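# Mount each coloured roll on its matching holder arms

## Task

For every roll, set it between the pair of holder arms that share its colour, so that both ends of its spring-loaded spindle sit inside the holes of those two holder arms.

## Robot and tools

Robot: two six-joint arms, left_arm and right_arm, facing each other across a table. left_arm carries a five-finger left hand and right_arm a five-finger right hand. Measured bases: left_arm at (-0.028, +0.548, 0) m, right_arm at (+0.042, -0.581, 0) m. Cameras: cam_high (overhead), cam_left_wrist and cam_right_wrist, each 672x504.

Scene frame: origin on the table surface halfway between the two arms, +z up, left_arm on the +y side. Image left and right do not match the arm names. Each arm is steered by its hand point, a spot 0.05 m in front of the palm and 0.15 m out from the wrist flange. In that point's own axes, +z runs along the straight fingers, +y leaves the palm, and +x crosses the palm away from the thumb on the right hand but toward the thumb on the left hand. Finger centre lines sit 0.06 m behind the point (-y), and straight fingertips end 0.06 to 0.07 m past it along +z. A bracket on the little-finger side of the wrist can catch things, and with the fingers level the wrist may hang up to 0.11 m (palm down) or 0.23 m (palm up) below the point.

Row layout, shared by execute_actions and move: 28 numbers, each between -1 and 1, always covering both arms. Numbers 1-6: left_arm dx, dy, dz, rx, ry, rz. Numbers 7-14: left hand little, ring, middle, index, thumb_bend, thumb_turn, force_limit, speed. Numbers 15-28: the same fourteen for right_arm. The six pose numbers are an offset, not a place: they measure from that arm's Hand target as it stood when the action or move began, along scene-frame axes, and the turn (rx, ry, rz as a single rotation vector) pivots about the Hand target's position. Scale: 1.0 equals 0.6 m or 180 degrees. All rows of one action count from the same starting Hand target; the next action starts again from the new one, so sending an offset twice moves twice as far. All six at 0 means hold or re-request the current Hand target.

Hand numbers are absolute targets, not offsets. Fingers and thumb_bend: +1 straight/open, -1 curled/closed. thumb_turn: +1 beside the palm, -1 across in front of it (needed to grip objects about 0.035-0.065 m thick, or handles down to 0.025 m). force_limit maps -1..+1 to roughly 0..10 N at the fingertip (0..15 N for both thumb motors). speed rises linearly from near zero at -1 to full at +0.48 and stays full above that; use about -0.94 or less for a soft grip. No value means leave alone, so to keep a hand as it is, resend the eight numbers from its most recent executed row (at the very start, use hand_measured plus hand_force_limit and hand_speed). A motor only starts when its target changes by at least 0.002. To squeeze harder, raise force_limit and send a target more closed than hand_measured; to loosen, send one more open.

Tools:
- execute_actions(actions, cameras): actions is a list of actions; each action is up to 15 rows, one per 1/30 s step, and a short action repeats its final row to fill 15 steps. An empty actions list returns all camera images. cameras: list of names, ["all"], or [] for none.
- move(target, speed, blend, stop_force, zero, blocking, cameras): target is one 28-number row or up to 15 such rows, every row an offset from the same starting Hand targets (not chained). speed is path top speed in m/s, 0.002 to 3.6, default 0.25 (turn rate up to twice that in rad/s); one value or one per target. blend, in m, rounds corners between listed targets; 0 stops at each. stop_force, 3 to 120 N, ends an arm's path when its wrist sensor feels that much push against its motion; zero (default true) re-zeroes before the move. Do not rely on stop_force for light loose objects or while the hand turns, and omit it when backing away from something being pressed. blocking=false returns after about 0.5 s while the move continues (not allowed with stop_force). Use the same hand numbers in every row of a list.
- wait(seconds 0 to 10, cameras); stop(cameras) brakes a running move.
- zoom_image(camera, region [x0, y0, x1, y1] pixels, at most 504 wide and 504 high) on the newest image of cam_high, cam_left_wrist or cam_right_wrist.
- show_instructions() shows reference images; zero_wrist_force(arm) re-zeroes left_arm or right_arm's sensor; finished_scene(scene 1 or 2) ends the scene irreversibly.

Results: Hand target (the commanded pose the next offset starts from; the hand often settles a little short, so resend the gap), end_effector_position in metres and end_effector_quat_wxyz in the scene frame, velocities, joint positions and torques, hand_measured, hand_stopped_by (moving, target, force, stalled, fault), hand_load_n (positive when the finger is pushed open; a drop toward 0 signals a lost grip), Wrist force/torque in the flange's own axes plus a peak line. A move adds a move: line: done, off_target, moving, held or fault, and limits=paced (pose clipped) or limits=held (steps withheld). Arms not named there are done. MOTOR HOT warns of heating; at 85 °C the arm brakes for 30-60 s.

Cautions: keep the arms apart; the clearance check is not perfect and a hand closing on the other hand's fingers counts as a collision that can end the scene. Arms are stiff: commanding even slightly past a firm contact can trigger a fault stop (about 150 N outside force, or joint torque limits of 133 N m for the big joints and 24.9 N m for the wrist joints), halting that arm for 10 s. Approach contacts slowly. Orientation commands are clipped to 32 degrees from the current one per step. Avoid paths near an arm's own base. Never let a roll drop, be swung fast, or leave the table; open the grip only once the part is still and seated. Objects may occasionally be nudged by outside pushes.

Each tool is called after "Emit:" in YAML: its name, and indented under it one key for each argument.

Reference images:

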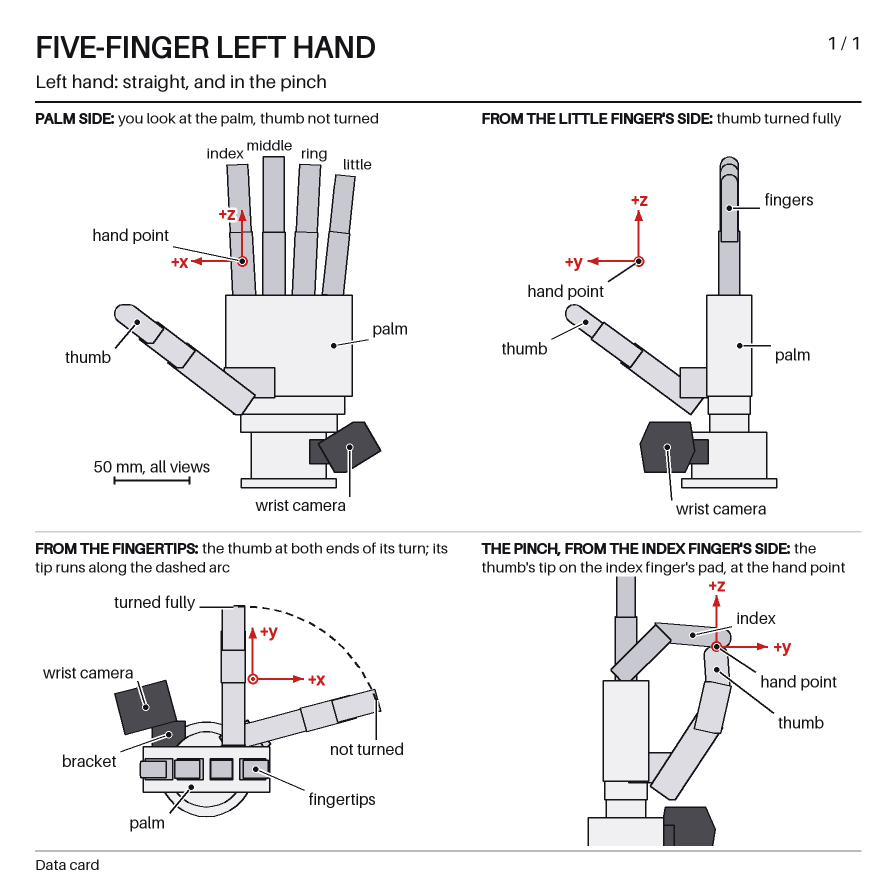

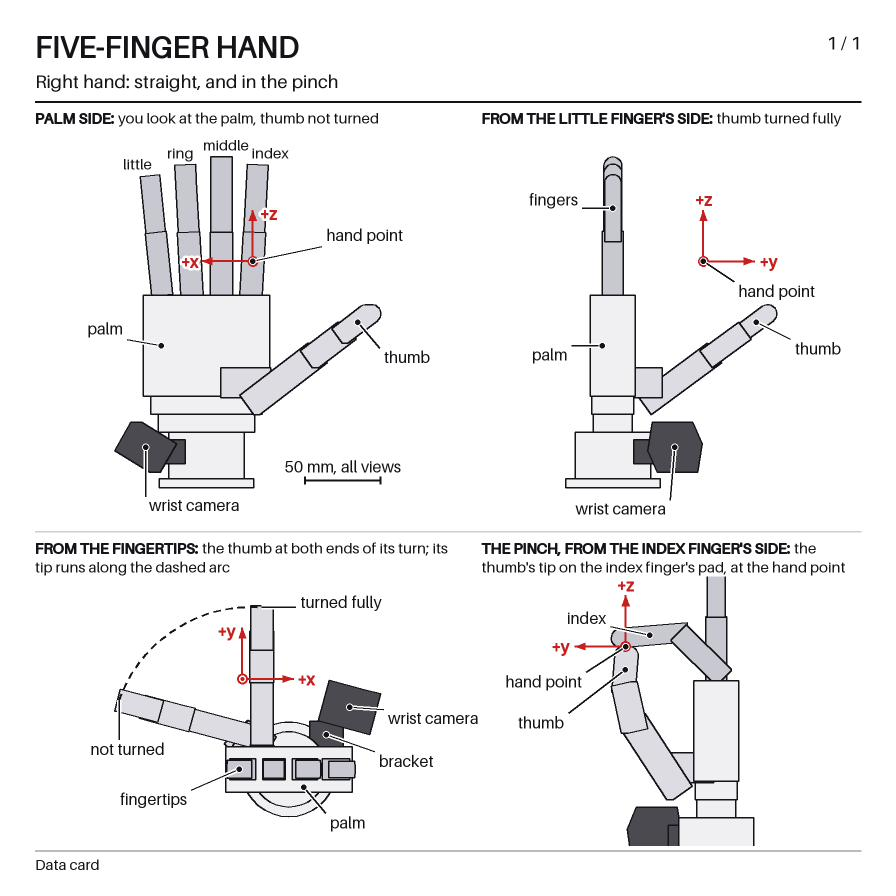

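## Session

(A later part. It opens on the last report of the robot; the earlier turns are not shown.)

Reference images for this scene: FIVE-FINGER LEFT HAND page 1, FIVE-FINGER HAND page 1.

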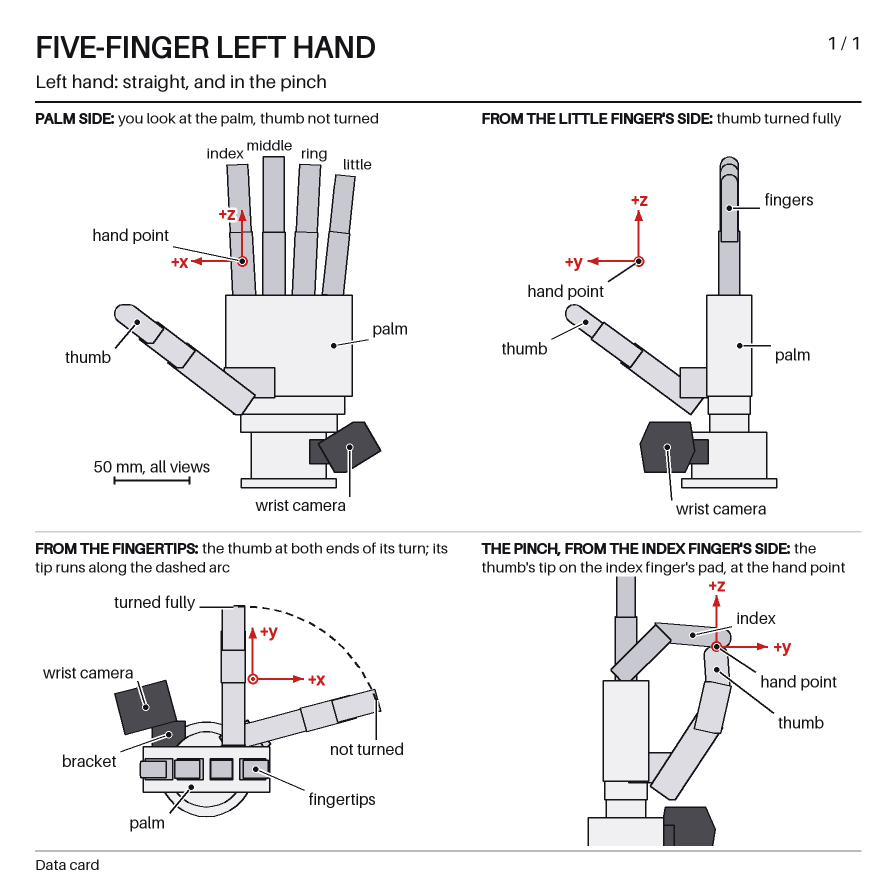

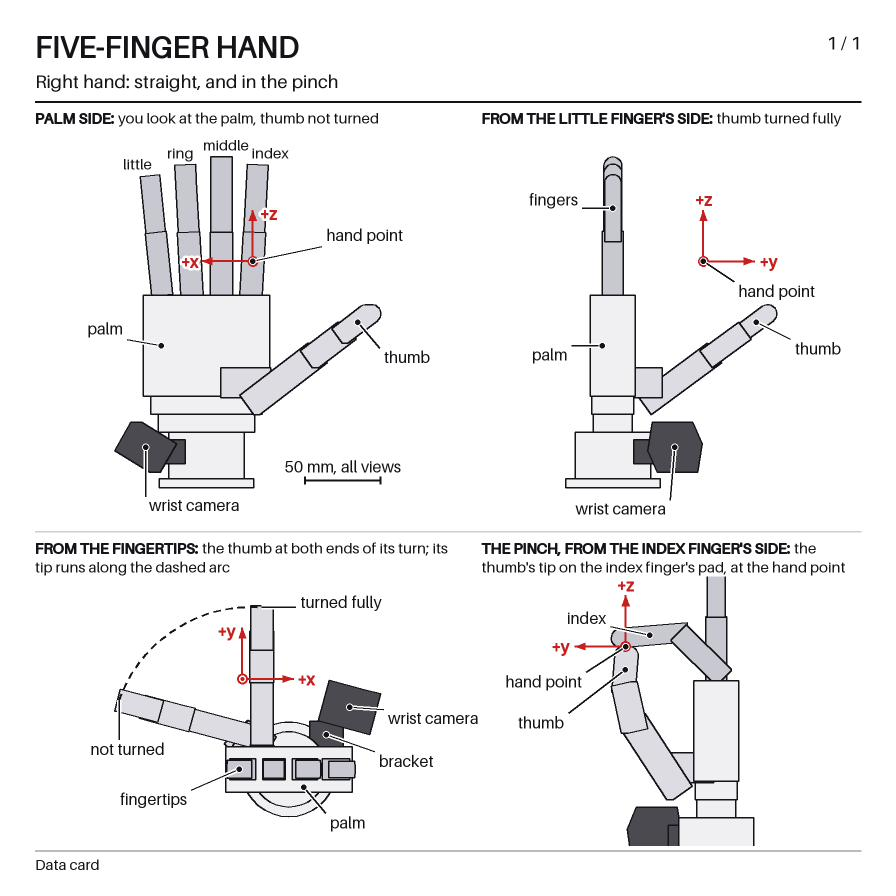

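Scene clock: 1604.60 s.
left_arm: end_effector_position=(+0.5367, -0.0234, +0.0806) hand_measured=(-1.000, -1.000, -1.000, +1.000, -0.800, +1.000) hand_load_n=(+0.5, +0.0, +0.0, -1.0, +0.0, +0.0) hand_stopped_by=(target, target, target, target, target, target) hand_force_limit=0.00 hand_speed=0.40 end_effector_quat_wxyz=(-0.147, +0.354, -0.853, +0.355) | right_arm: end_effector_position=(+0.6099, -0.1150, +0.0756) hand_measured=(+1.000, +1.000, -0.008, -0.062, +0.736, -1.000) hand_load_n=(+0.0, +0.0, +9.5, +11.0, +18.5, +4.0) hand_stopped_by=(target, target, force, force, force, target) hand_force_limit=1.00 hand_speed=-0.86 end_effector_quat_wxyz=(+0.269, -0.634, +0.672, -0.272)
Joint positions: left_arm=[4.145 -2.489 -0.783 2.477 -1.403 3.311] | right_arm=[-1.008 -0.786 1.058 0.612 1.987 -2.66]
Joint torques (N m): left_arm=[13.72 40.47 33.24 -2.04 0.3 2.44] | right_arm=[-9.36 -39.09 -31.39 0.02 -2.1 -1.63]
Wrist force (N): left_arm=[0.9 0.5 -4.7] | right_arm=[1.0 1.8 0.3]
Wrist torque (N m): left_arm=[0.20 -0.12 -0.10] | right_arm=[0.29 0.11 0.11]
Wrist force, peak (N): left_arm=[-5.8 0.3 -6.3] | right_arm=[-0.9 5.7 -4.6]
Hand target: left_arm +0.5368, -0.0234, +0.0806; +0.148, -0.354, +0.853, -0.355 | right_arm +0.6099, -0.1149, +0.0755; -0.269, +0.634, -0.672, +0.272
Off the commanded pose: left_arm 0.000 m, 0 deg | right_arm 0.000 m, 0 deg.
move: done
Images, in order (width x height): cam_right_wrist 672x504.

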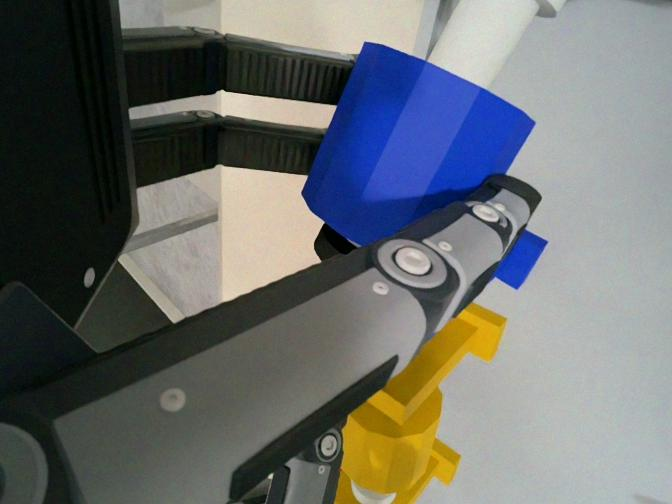

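Emit:
wait:
  seconds: 0.1
  cameras: ["all"]

Emit:
zoom_image:
  camera: "cam_high"
  region: [230, 340, 310, 400]

Emit:
zoom_image:
  camera: "cam_left_wrist"
  region: [390, 80, 520, 250]

Scene clock: 1604.90 s.
left_arm: end_effector_position=(+0.5368, -0.0234, +0.0806) hand_measured=(-1.000, -1.000, -1.000, +1.000, -0.800, +1.000) hand_load_n=(+0.0, +0.0, +0.0, -1.0, +0.0, +0.0) hand_stopped_by=(target, target, target, target, target, target) hand_force_limit=0.00 hand_speed=0.40 end_effector_quat_wxyz=(-0.148, +0.354, -0.853, +0.355) | right_arm: end_effector_position=(+0.6099, -0.1149, +0.0755) hand_measured=(+1.000, +1.000, -0.008, -0.062, +0.736, -1.000) hand_load_n=(+0.0, +0.0, +9.5, +11.5, +18.5, +4.0) hand_stopped_by=(target, target, force, force, force, target) hand_force_limit=1.00 hand_speed=-0.86 end_effector_quat_wxyz=(+0.269, -0.634, +0.672, -0.272)
Joint positions: left_arm=[4.145 -2.489 -0.783 2.477 -1.403 3.311] | right_arm=[-1.008 -0.786 1.058 0.612 1.987 -2.66]
Joint torques (N m): left_arm=[12.11 39.35 34.45 -2.12 -1.13 2.39] | right_arm=[-8.57 -38.19 -33.42 2.12 -1.92 -1.7]
Wrist force (N): left_arm=[1.4 0.4 -4.6] | right_arm=[1.1 1.8 0.8]
Wrist torque (N m): left_arm=[0.19 -0.11 -0.07] | right_arm=[0.28 0.09 0.11]
Wrist force, peak (N): left_arm=[1.3 0.4 -5.0] | right_arm=[1.3 1.8 0.9]
Hand target: left_arm +0.5368, -0.0234, +0.0806; +0.148, -0.354, +0.853, -0.355 | right_arm +0.6099, -0.1149, +0.0755; -0.269, +0.634, -0.672, +0.272
Off the commanded pose: left_arm 0.000 m, 0 deg | right_arm 0.000 m, 0 deg.
wait: 0.10 s; at rest from the start

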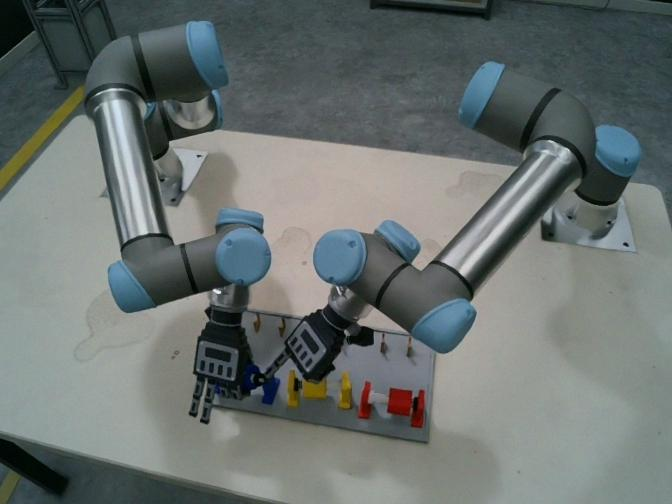

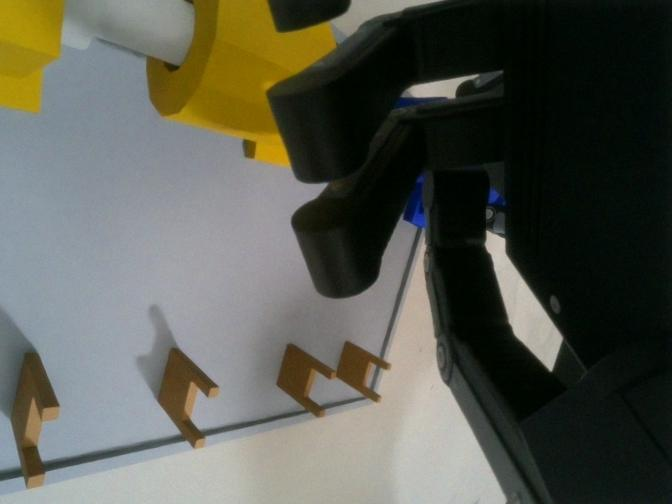

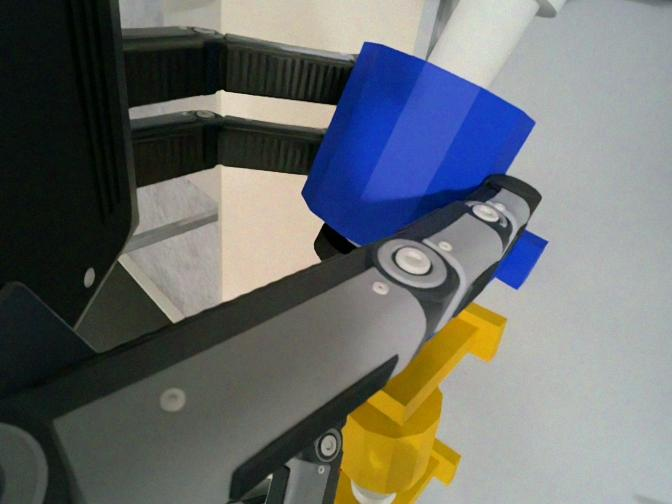

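Scaled by 6.300 from the camera's 672x504 image, which has a finer 960x720 frame.

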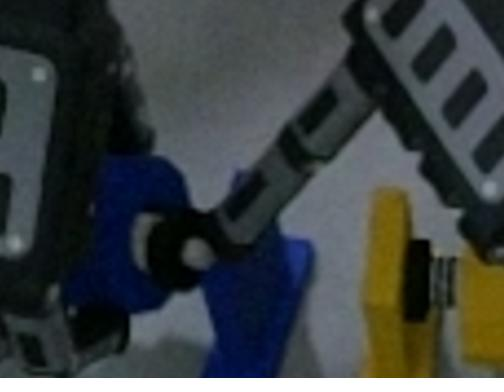

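Scaled by 2.965 from the camera's 672x504 image, which has a finer 960x720 frame.

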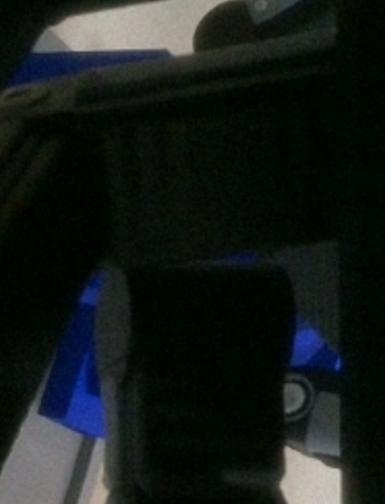

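Emit:
move:
  target:
    - [0.0,0.05,0.05,0,0,0,-1,-1,-1,1,-0.8,1,0,0.4,0,0,0,0,0,0,1,1,-0.78,-0.72,-0.38,-1,1.0,-0.86]
    - [-0.015,0.14,0.115,0,0,-0.0139,-1,-1,-1,1,-0.8,1,0,0.4,0,0,0,0,0,0,1,1,-0.78,-0.72,-0.38,-1,1.0,-0.86]
  speed: [0.04,0.1]
  blend: [0.005,0]
  cameras: ["cam_high","cam_right_wrist"]

Emit:
zoom_image:
  camera: "cam_high"
  region: [195, 345, 285, 415]

Scene clock: 1608.07 s.
left_arm: end_effector_position=(+0.5278, +0.0605, +0.1495) hand_measured=(-1.000, -1.000, -1.000, +1.000, -0.800, +1.000) hand_load_n=(+0.0, +0.0, +0.0, +0.0, +0.0, +0.0) hand_stopped_by=(target, target, target, target, target, target) hand_force_limit=0.00 hand_speed=0.40 end_effector_quat_wxyz=(-0.140, +0.335, -0.860, +0.358) | right_arm: end_effector_position=(+0.6099, -0.1149, +0.0755) hand_measured=(+1.000, +1.000, -0.008, -0.062, +0.736, -1.000) hand_load_n=(+0.0, +0.0, +10.0, +10.5, +19.0, +3.5) hand_stopped_by=(target, target, force, force, force, target) hand_force_limit=1.00 hand_speed=-0.86 end_effector_quat_wxyz=(+0.269, -0.634, +0.672, -0.272)
Joint positions: left_arm=[4.266 -2.287 -0.974 2.439 -1.289 3.433] | right_arm=[-1.008 -0.786 1.058 0.612 1.987 -2.66]
Joint torques (N m): left_arm=[12.85 56.47 5.83 -2.86 1.52 2.52] | right_arm=[-8.4 -38.81 -32.33 1.53 -0.5 -1.55]
Wrist force (N): left_arm=[0.4 -0.7 -1.2] | right_arm=[0.3 2.3 0.1]
Wrist torque (N m): left_arm=[0.01 -0.13 -0.17] | right_arm=[0.32 0.06 0.12]
Wrist force, peak (N): left_arm=[1.3 0.5 -5.1] | right_arm=[0.5 2.6 0.5]
Hand target: left_arm +0.5278, +0.0606, +0.1496; +0.140, -0.335, +0.860, -0.358 | right_arm +0.6099, -0.1149, +0.0755; -0.269, +0.634, -0.672, +0.272
Off the commanded pose: left_arm 0.000 m, 0 deg | right_arm 0.000 m, 0 deg.
move: done
Images, in order (width x height): cam_high 672x504, cam_right_wrist 672x504.

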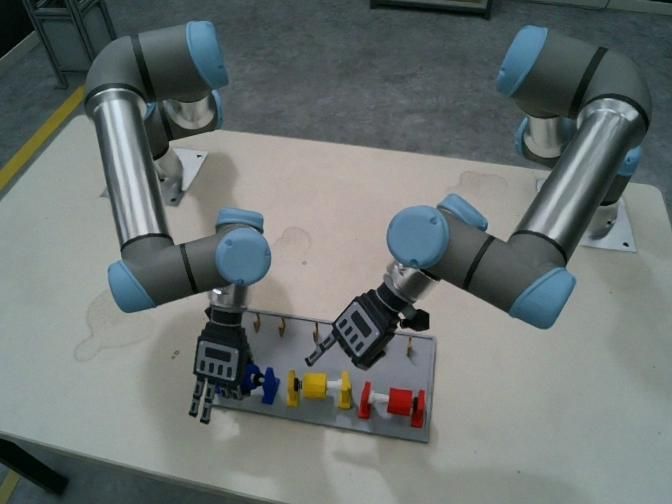

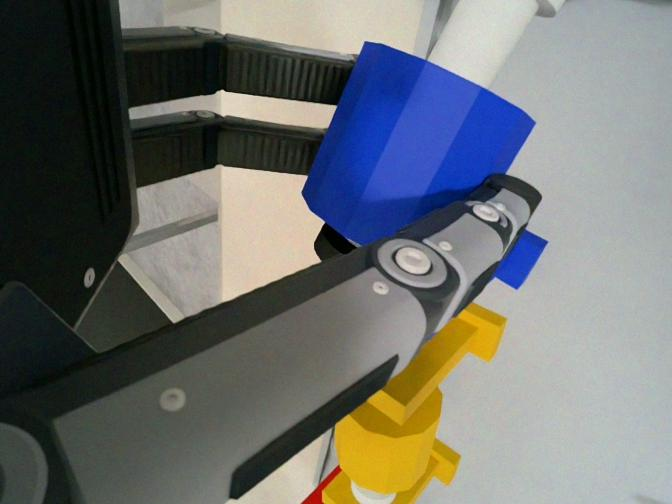

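Scaled by 5.600 from the camera's 672x504 image, which has a finer 960x720 frame.

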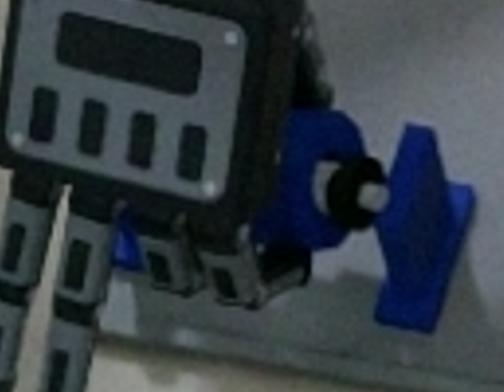

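Emit:
move:
  target: [-0.0582,0.2518,0.0297,-0.0786,0.0346,0.2623,-1,-1,-1,1,-0.8,1,0,0.4,0,0,0,0,0,0,1,1,-0.78,-0.72,-0.38,-1,1.0,-0.86]
  speed: 0.15
  cameras: ["cam_high","cam_left_wrist"]

Emit:
zoom_image:
  camera: "cam_left_wrist"
  region: [285, 310, 385, 410]

Emit:
zoom_image:
  camera: "cam_high"
  region: [245, 365, 285, 395]

Scene clock: 1612.53 s.
left_arm: end_effector_position=(+0.4929, +0.2117, +0.1674) hand_measured=(-1.000, -1.000, -1.000, +1.000, -0.800, +1.000) hand_load_n=(+0.0, +0.0, +0.5, +0.0, +0.0, +0.0) hand_stopped_by=(target, target, target, target, target, target) hand_force_limit=0.00 hand_speed=0.40 end_effector_quat_wxyz=(-0.185, +0.683, -0.611, +0.355) | right_arm: end_effector_position=(+0.6099, -0.1149, +0.0755) hand_measured=(+1.000, +1.000, -0.008, -0.062, +0.736, -1.000) hand_load_n=(+0.0, +0.0, +10.0, +10.5, +19.0, +3.5) hand_stopped_by=(target, target, force, force, force, target) hand_force_limit=1.00 hand_speed=-0.86 end_effector_quat_wxyz=(+0.269, -0.634, +0.672, -0.272)
Joint positions: left_arm=[4.41 -1.894 -1.562 2.708 -1.594 2.76] | right_arm=[-1.008 -0.786 1.058 0.612 1.987 -2.66]
Joint torques (N m): left_arm=[12.52 41.69 5.09 1.26 -1.54 -2.71] | right_arm=[-5.71 -37.44 -31.24 -0.02 2.11 -1.45]
Wrist force (N): left_arm=[0.8 -0.5 -1.0] | right_arm=[0.5 2.4 0.4]
Wrist torque (N m): left_arm=[-0.03 -0.19 0.00] | right_arm=[0.31 0.01 0.14]
Wrist force, peak (N): left_arm=[1.2 -0.5 -1.9] | right_arm=[0.3 2.7 0.1]
Hand target: left_arm +0.4929, +0.2117, +0.1674; -0.185, +0.683, -0.611, +0.355 | right_arm +0.6099, -0.1149, +0.0755; -0.269, +0.634, -0.672, +0.272
Off the commanded pose: left_arm 0.000 m, 0 deg | right_arm 0.000 m, 0 deg.
move: done
Images, in order (width x height): cam_high 672x504, cam_left_wrist 672x504.

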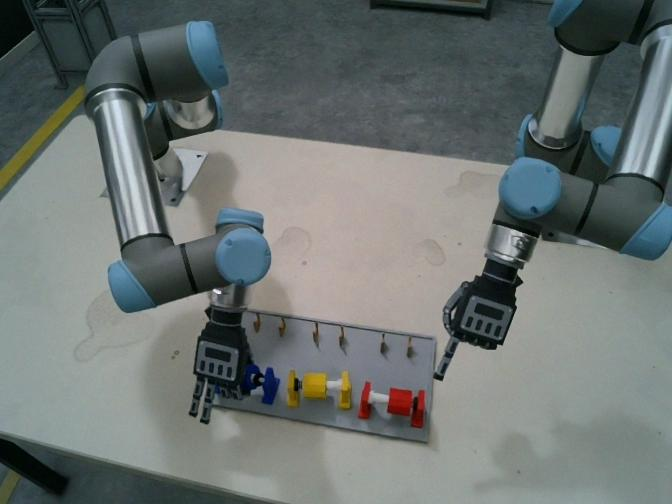

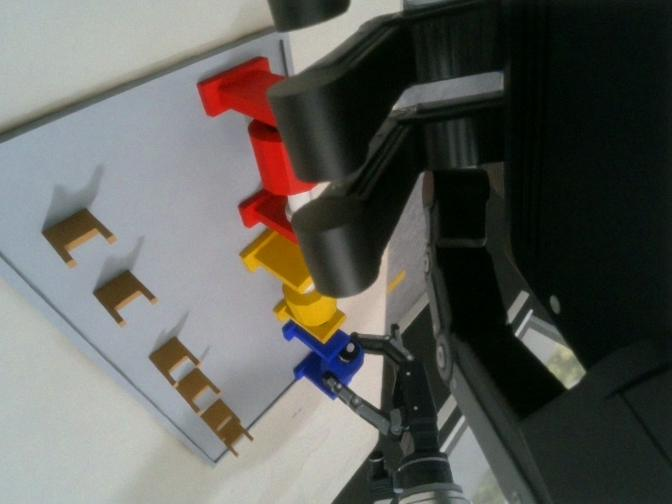

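Scaled by 5.040 from the camera's 672x504 image, which has a finer 960x720 frame.

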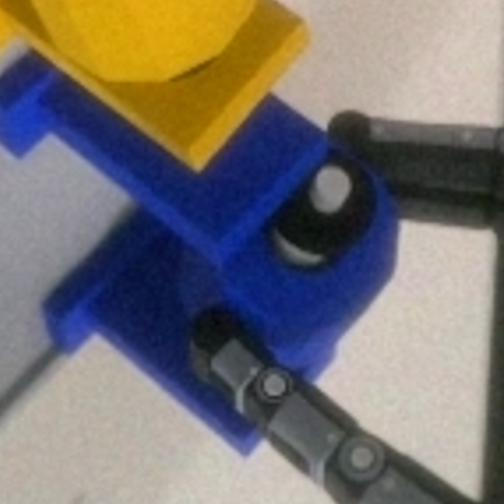

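Scaled by 12.600 from the camera's 672x504 image, which has a finer 960x720 frame.

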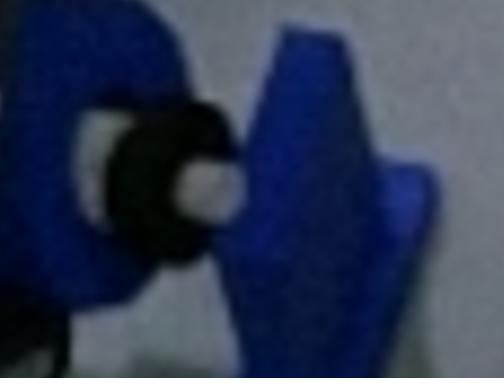

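Emit:
move:
  target: [0,0,0,0,0,0,-1,-1,-1,1,-0.8,1,0,0.4,-0.0083,0,0.005,0,0,0,1,1,-0.78,-0.72,-0.38,-1,1.0,-0.86]
  speed: 0.01
  cameras: ["all"]

Emit:
zoom_image:
  camera: "cam_right_wrist"
  region: [420, 0, 580, 120]

Emit:
zoom_image:
  camera: "cam_left_wrist"
  region: [285, 310, 385, 410]

Emit:
zoom_image:
  camera: "cam_high"
  region: [245, 365, 285, 395]

Scene clock: 1616.20 s.
left_arm: end_effector_position=(+0.4929, +0.2117, +0.1674) hand_measured=(-1.000, -1.000, -1.000, +1.000, -0.800, +1.000) hand_load_n=(+0.0, +0.0, +0.0, +0.0, +0.0, +0.0) hand_stopped_by=(target, target, target, target, target, target) hand_force_limit=0.00 hand_speed=0.40 end_effector_quat_wxyz=(-0.185, +0.683, -0.611, +0.355) | right_arm: end_effector_position=(+0.6050, -0.1149, +0.0785) hand_measured=(+1.000, +1.000, -0.008, -0.062, +0.736, -1.000) hand_load_n=(+0.0, +0.0, +11.0, +11.0, +18.0, +3.0) hand_stopped_by=(target, target, force, force, force, target) hand_force_limit=1.00 hand_speed=-0.86 end_effector_quat_wxyz=(+0.269, -0.634, +0.672, -0.272)
Joint positions: left_arm=[4.41 -1.894 -1.563 2.708 -1.594 2.759] | right_arm=[-1.003 -0.797 1.07 0.613 1.99 -2.656]
Joint torques (N m): left_arm=[11.54 42.18 6.71 1.2 -1.59 -2.5] | right_arm=[13.33 -54.81 -4.57 3.18 2.63 1.39]
Wrist force (N): left_arm=[1.0 -0.5 -1.0] | right_arm=[-1.1 1.5 2.7]
Wrist torque (N m): left_arm=[-0.02 -0.23 0.00] | right_arm=[0.33 -0.04 -0.04]
Wrist force, peak (N): left_arm=[0.7 -0.7 -1.4] | right_arm=[-1.2 1.6 3.0]
Hand target: left_arm +0.4929, +0.2117, +0.1674; -0.185, +0.683, -0.611, +0.355 | right_arm +0.6049, -0.1149, +0.0785; -0.269, +0.634, -0.672, +0.272
Off the commanded pose: left_arm 0.000 m, 0 deg | right_arm 0.000 m, 0 deg.
move: done

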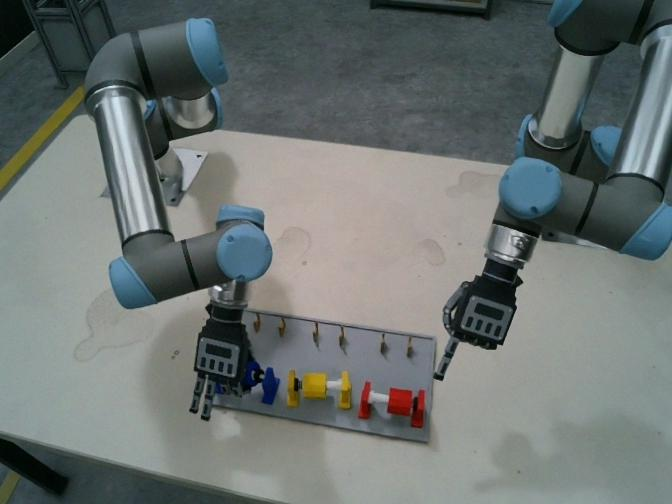

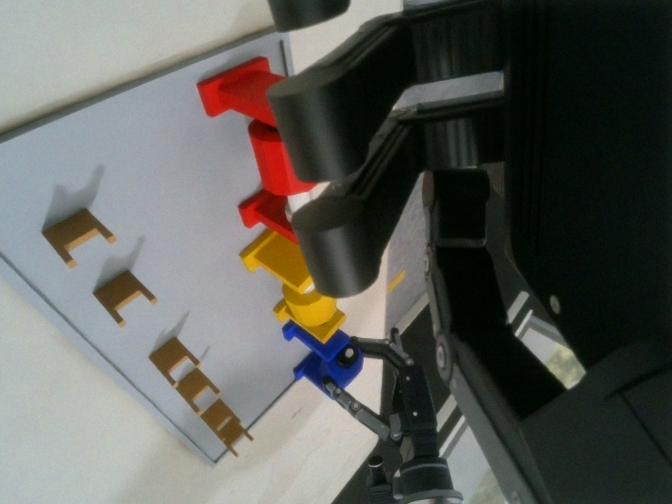

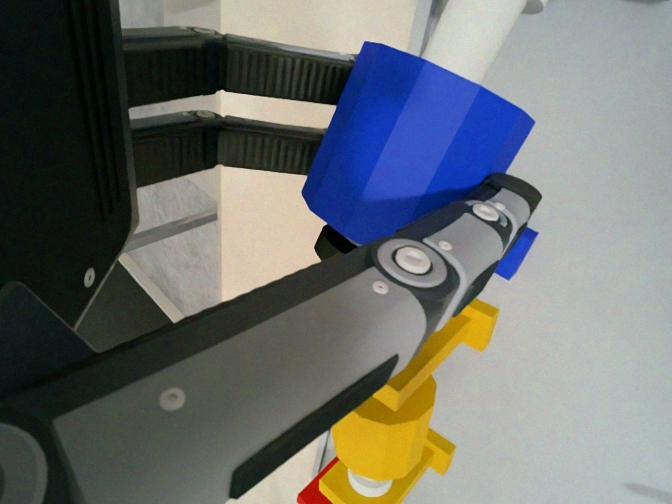

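Scaled by 3.150 from the camera's 672x504 image, which has a finer 960x720 frame.

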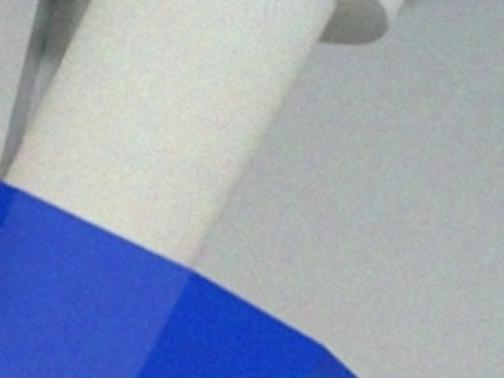

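Scaled by 5.040 from the camera's 672x504 image, which has a finer 960x720 frame.

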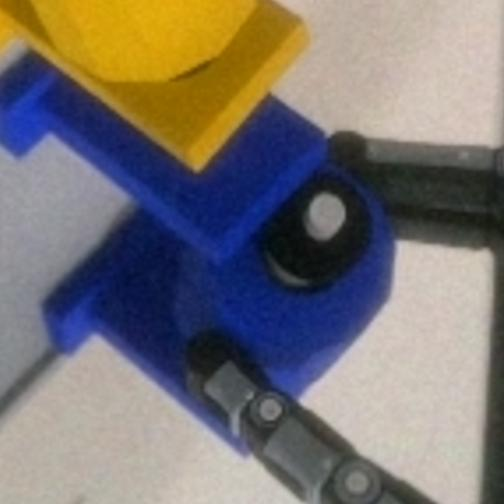

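Scaled by 12.600 from the camera's 672x504 image, which has a finer 960x720 frame.

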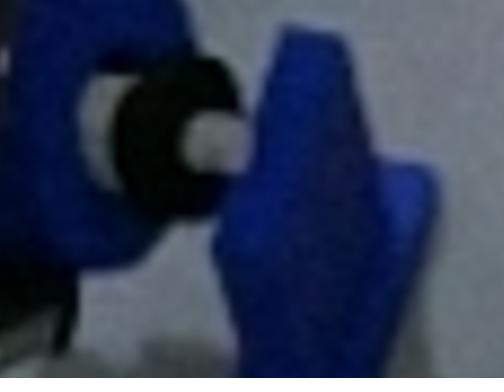

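Emit:
move:
  target: [0,0,0,0,0,0,-1,-1,-1,1,-0.8,1,0,0.4,-0.005,0,0.0033,0,0,0,1,1,-0.78,-0.72,-0.38,-1,1.0,-0.86]
  speed: 0.01
  cameras: ["all"]

Emit:
zoom_image:
  camera: "cam_right_wrist"
  region: [420, 0, 580, 120]

Emit:
zoom_image:
  camera: "cam_left_wrist"
  region: [285, 310, 385, 410]

Emit:
zoom_image:
  camera: "cam_high"
  region: [245, 365, 285, 395]

Scene clock: 1617.47 s.
left_arm: end_effector_position=(+0.4929, +0.2117, +0.1674) hand_measured=(-1.000, -1.000, -1.000, +1.000, -0.800, +1.000) hand_load_n=(+0.0, +0.0, +0.0, +0.0, +0.0, +0.0) hand_stopped_by=(target, target, target, target, target, target) hand_force_limit=0.00 hand_speed=0.40 end_effector_quat_wxyz=(-0.185, +0.683, -0.611, +0.355) | right_arm: end_effector_position=(+0.6020, -0.1149, +0.0804) hand_measured=(+1.000, +1.000, -0.008, -0.062, +0.736, -1.000) hand_load_n=(+0.0, +0.0, +12.5, +10.5, +18.0, +1.5) hand_stopped_by=(target, target, force, force, force, target) hand_force_limit=1.00 hand_speed=-0.86 end_effector_quat_wxyz=(+0.269, -0.634, +0.672, -0.272)
Joint positions: left_arm=[4.41 -1.894 -1.563 2.708 -1.594 2.759] | right_arm=[-1 -0.803 1.077 0.613 1.992 -2.654]
Joint torques (N m): left_arm=[11.37 41.72 5.9 1.05 -1.51 -2.42] | right_arm=[13.74 -55.11 -5.34 3.44 2.89 1.44]
Wrist force (N): left_arm=[0.7 -0.5 -1.0] | right_arm=[-1.7 2.5 4.2]
Wrist torque (N m): left_arm=[-0.02 -0.17 -0.01] | right_arm=[0.45 -0.17 -0.03]
Wrist force, peak (N): left_arm=[0.9 -0.5 -1.3] | right_arm=[-2.0 2.2 4.6]
Hand target: left_arm +0.4929, +0.2117, +0.1674; -0.185, +0.683, -0.611, +0.355 | right_arm +0.6019, -0.1149, +0.0805; -0.269, +0.634, -0.672, +0.272
Off the commanded pose: left_arm 0.000 m, 0 deg | right_arm 0.000 m, 0 deg.
move: done

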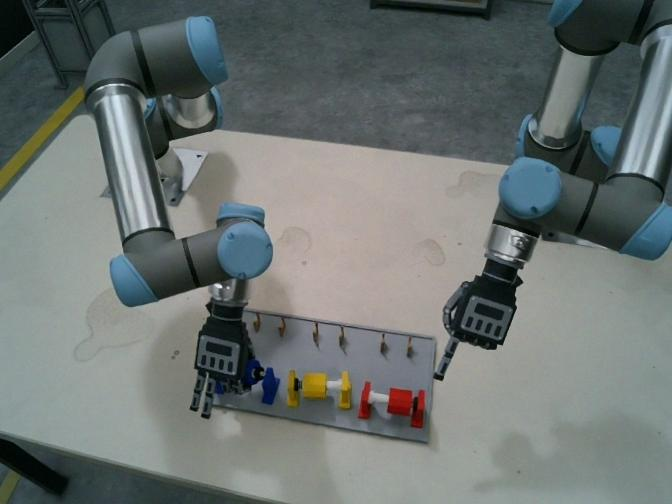

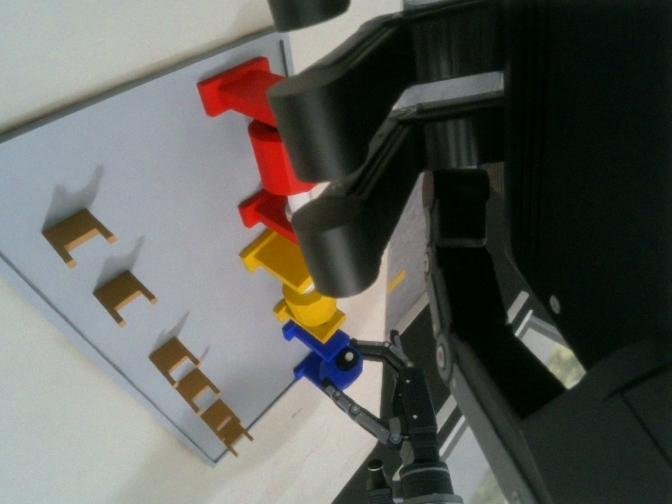

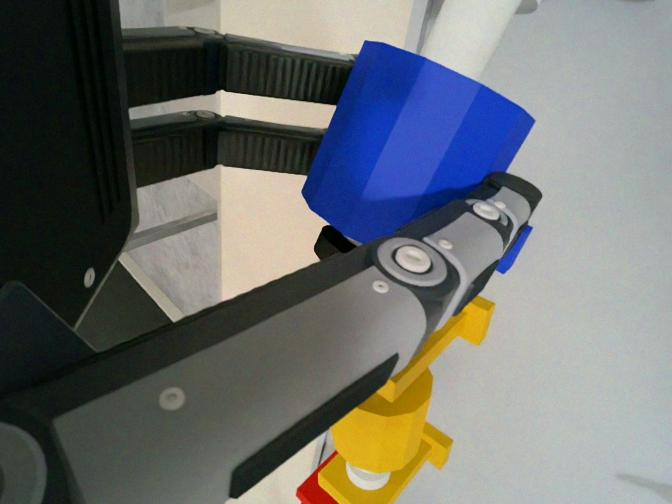

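Scaled by 3.150 from the camera's 672x504 image, which has a finer 960x720 frame.

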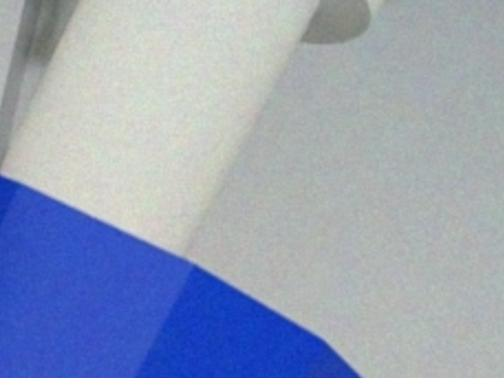

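Scaled by 5.040 from the camera's 672x504 image, which has a finer 960x720 frame.

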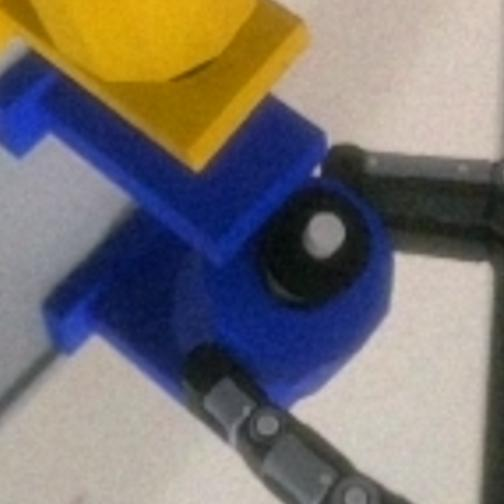

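Scaled by 12.600 from the camera's 672x504 image, which has a finer 960x720 frame.

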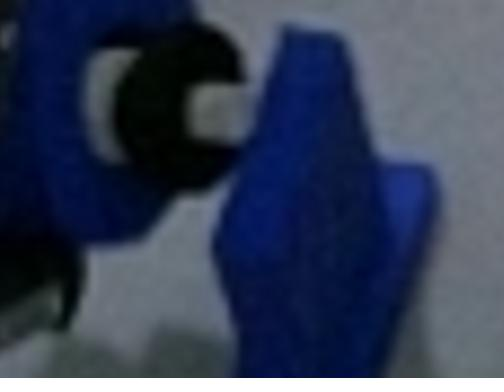

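Emit:
move:
  target: [0,0,0,0,0,0,-1,-1,-1,1,-0.8,1,0,0.4,-0.003,-0.0033,0.0098,0.0222,-0.0012,0,1,1,-0.78,-0.72,-0.38,-1,1.0,-0.86]
  speed: 0.015
  cameras: ["all"]

Emit:
zoom_image:
  camera: "cam_right_wrist"
  region: [420, 0, 580, 120]

Emit:
zoom_image:
  camera: "cam_left_wrist"
  region: [285, 310, 385, 410]

Emit:
zoom_image:
  camera: "cam_high"
  region: [245, 365, 285, 395]

Scene clock: 1620.83 s.
left_arm: end_effector_position=(+0.4929, +0.2117, +0.1674) hand_measured=(-1.000, -1.000, -1.000, +1.000, -0.800, +1.000) hand_load_n=(+0.0, +0.0, +0.0, +0.0, +0.0, +0.0) hand_stopped_by=(target, target, target, target, target, target) hand_force_limit=0.00 hand_speed=0.40 end_effector_quat_wxyz=(-0.185, +0.683, -0.611, +0.355) | right_arm: end_effector_position=(+0.6001, -0.1169, +0.0864) hand_measured=(+1.000, +1.000, -0.008, -0.062, +0.736, -1.000) hand_load_n=(+0.0, +0.0, +11.0, +9.5, +19.0, +1.5) hand_stopped_by=(target, target, force, force, force, target) hand_force_limit=1.00 hand_speed=-0.86 end_effector_quat_wxyz=(+0.292, -0.624, +0.681, -0.250)
Joint positions: left_arm=[4.41 -1.894 -1.563 2.708 -1.594 2.759] | right_arm=[-1.022 -0.849 1.143 0.56 1.935 -2.632]
Joint torques (N m): left_arm=[8.65 42.23 6.85 1.24 -1.5 -2.6] | right_arm=[-10.86 -52.96 -4.62 -0.36 -1.68 1.56]
Wrist force (N): left_arm=[0.8 -0.5 -1.1] | right_arm=[-0.2 2.6 0.6]
Wrist torque (N m): left_arm=[-0.01 -0.19 -0.01] | right_arm=[0.42 -0.06 -0.07]
Wrist force, peak (N): left_arm=[0.7 -0.6 -1.4] | right_arm=[-2.2 2.4 5.1]
Hand target: left_arm +0.4929, +0.2117, +0.1674; -0.185, +0.683, -0.611, +0.355 | right_arm +0.6001, -0.1169, +0.0864; +0.292, -0.624, +0.681, -0.250
Off the commanded pose: left_arm 0.000 m, 0 deg | right_arm 0.000 m, 0 deg.
move: done

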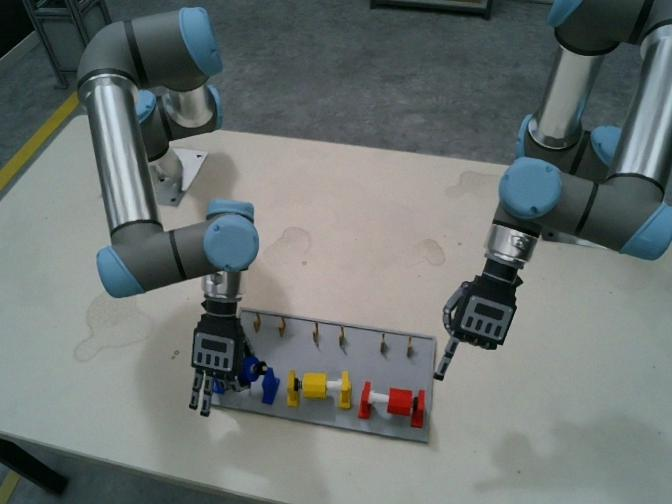

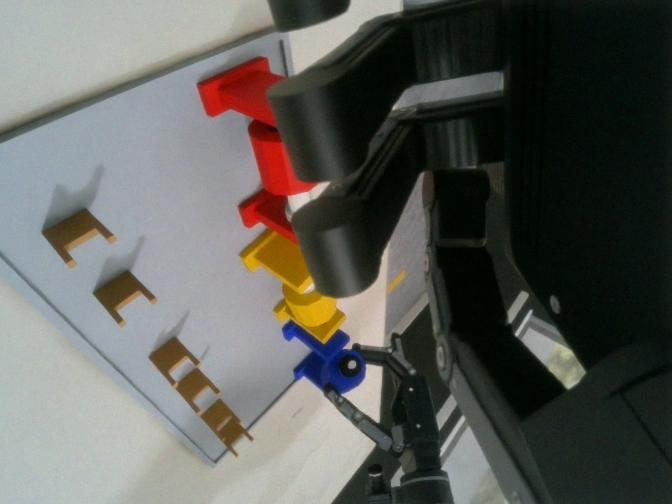

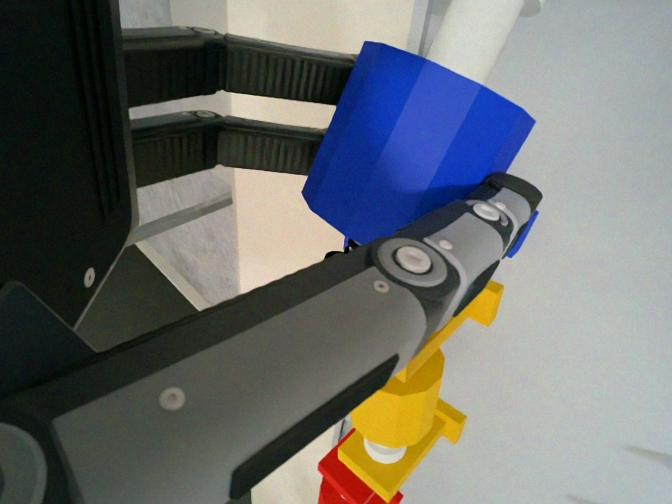

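Scaled by 3.150 from the camera's 672x504 image, which has a finer 960x720 frame.

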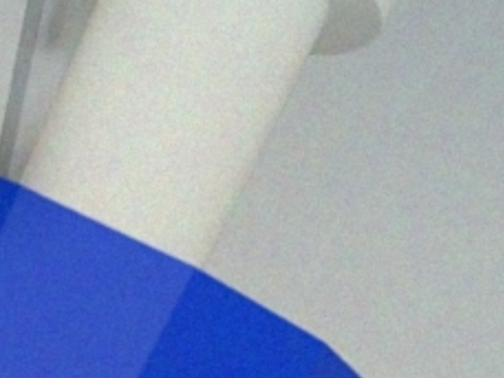

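Scaled by 5.040 from the camera's 672x504 image, which has a finer 960x720 frame.

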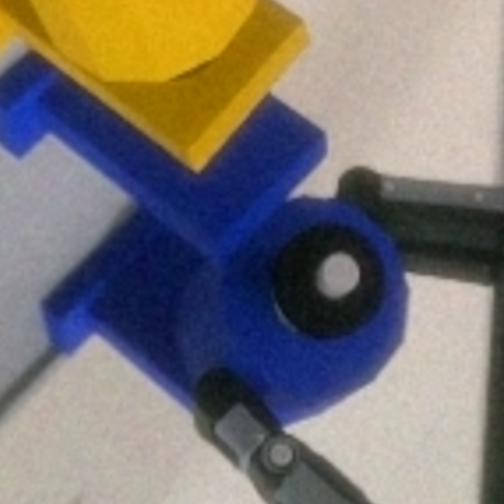

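Scaled by 12.600 from the camera's 672x504 image, which has a finer 960x720 frame.

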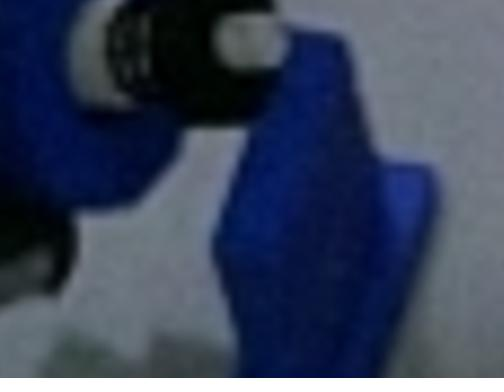

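Emit:
move:
  target: [0.0452,-0.1362,-0.029,0.0786,-0.0346,-0.2623,-1,-1,-1,1,-0.8,1,0,0.4,0,0,0,0,0,0,1,1,-0.78,-0.72,-0.38,-1,1.0,-0.86]
  speed: 0.15

Emit:
move:
  target:
    - [0.0133,-0.1168,-0.0167,0,0,0.0139,-1,-1,-1,1,-0.8,1,0,0.4,0,0,0,0,0,0,1,1,-0.78,-0.72,-0.38,-1,1.0,-0.86]
    - [0.0083,-0.195,-0.0717,0,0,0.0139,-1,-1,-1,1,-0.8,1,0,0.4,0,0,0,0,0,0,1,1,-0.78,-0.72,-0.38,-1,1.0,-0.86]
  speed: [0.1,0.06]
  blend: [0.01,0]
  cameras: ["cam_high"]

Emit:
zoom_image:
  camera: "cam_high"
  region: [230, 340, 310, 400]

Scene clock: 1626.27 s.
left_arm: end_effector_position=(+0.5200, +0.1300, +0.1500) hand_measured=(-1.000, -1.000, -1.000, +1.000, -0.800, +1.000) hand_load_n=(+0.0, +0.0, +0.0, +0.0, +0.0, +0.0) hand_stopped_by=(target, target, target, target, target, target) hand_force_limit=0.00 hand_speed=0.40 end_effector_quat_wxyz=(-0.140, +0.335, -0.860, +0.359) | right_arm: end_effector_position=(+0.6001, -0.1169, +0.0864) hand_measured=(+1.000, +1.000, -0.008, -0.062, +0.736, -1.000) hand_load_n=(+0.0, +0.0, +11.0, +10.0, +19.0, +2.0) hand_stopped_by=(target, target, force, force, force, target) hand_force_limit=1.00 hand_speed=-0.86 end_effector_quat_wxyz=(+0.292, -0.624, +0.681, -0.250)
Joint positions: left_arm=[4.374 -2.168 -1.177 2.496 -1.217 3.517] | right_arm=[-1.023 -0.849 1.143 0.56 1.934 -2.632]
Joint torques (N m): left_arm=[-12.47 32.14 33.88 -2.76 1.51 2.53] | right_arm=[-10.94 -54.19 -7.06 -0.68 -1.84 0.74]
Wrist force (N): left_arm=[0.8 -0.7 -1.0] | right_arm=[-0.5 2.3 0.9]
Wrist torque (N m): left_arm=[-0.05 -0.24 -0.18] | right_arm=[0.35 -0.02 -0.10]
Wrist force, peak (N): left_arm=[1.1 -0.8 -1.3] | right_arm=[-0.3 2.6 1.1]
Hand target: left_arm +0.5200, +0.1300, +0.1500; +0.140, -0.335, +0.860, -0.358 | right_arm +0.6001, -0.1169, +0.0864; +0.292, -0.624, +0.681, -0.250
Off the commanded pose: left_arm 0.000 m, 0 deg | right_arm 0.000 m, 0 deg.
move: done

Scene clock: 1628.43 s.
left_arm: end_effector_position=(+0.5250, +0.0131, +0.1071) hand_measured=(-1.000, -1.000, -1.000, +1.000, -0.800, +1.000) hand_load_n=(+0.0, +0.0, +0.0, +0.0, +0.0, +0.0) hand_stopped_by=(target, target, target, target, target, target) hand_force_limit=0.00 hand_speed=0.40 end_effector_quat_wxyz=(-0.148, +0.354, -0.853, +0.355) | right_arm: end_effector_position=(+0.6001, -0.1169, +0.0864) hand_measured=(+1.000, +1.000, -0.008, -0.062, +0.736, -1.000) hand_load_n=(+0.0, +0.0, +10.5, +10.0, +19.0, +2.0) hand_stopped_by=(target, target, force, force, force, target) hand_force_limit=1.00 hand_speed=-0.86 end_effector_quat_wxyz=(+0.292, -0.624, +0.681, -0.250)
Joint positions: left_arm=[4.186 -2.374 -0.927 2.5 -1.375 3.34] | right_arm=[-1.023 -0.849 1.143 0.56 1.934 -2.632]
Joint torques (N m): left_arm=[-11.76 36.62 33.72 -0.68 -1.21 -2.46] | right_arm=[-9.44 -51.91 -6.22 -0.58 -1.74 0.18]
Wrist force (N): left_arm=[0.3 -0.7 -1.4] | right_arm=[-0.2 2.5 0.9]
Wrist torque (N m): left_arm=[0.04 -0.10 -0.03] | right_arm=[0.39 -0.08 -0.07]
Wrist force, peak (N): left_arm=[0.3 -1.1 -1.9] | right_arm=[-0.4 2.7 0.7]
Hand target: left_arm +0.5250, +0.0130, +0.1070; +0.148, -0.354, +0.853, -0.355 | right_arm +0.6001, -0.1169, +0.0864; +0.292, -0.624, +0.681, -0.250
Off the commanded pose: left_arm 0.000 m, 0 deg | right_arm 0.000 m, 0 deg.
move: done
Images, in order (width x height): cam_high 672x504.

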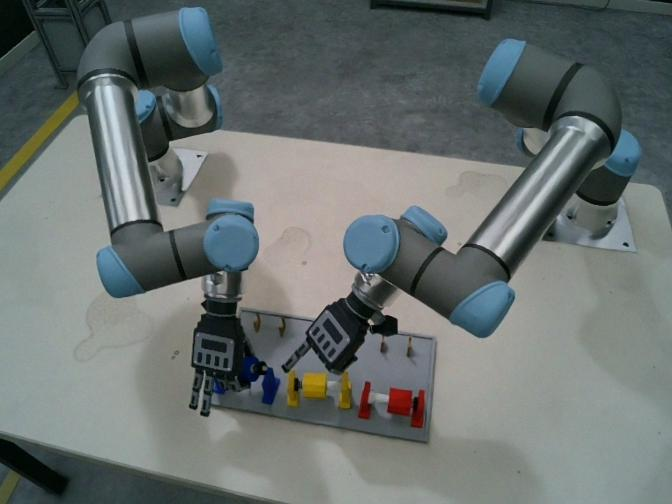

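Scaled by 6.300 from the camera's 672x504 image, which has a finer 960x720 frame.

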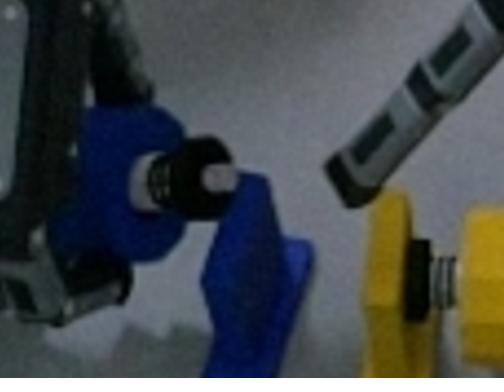

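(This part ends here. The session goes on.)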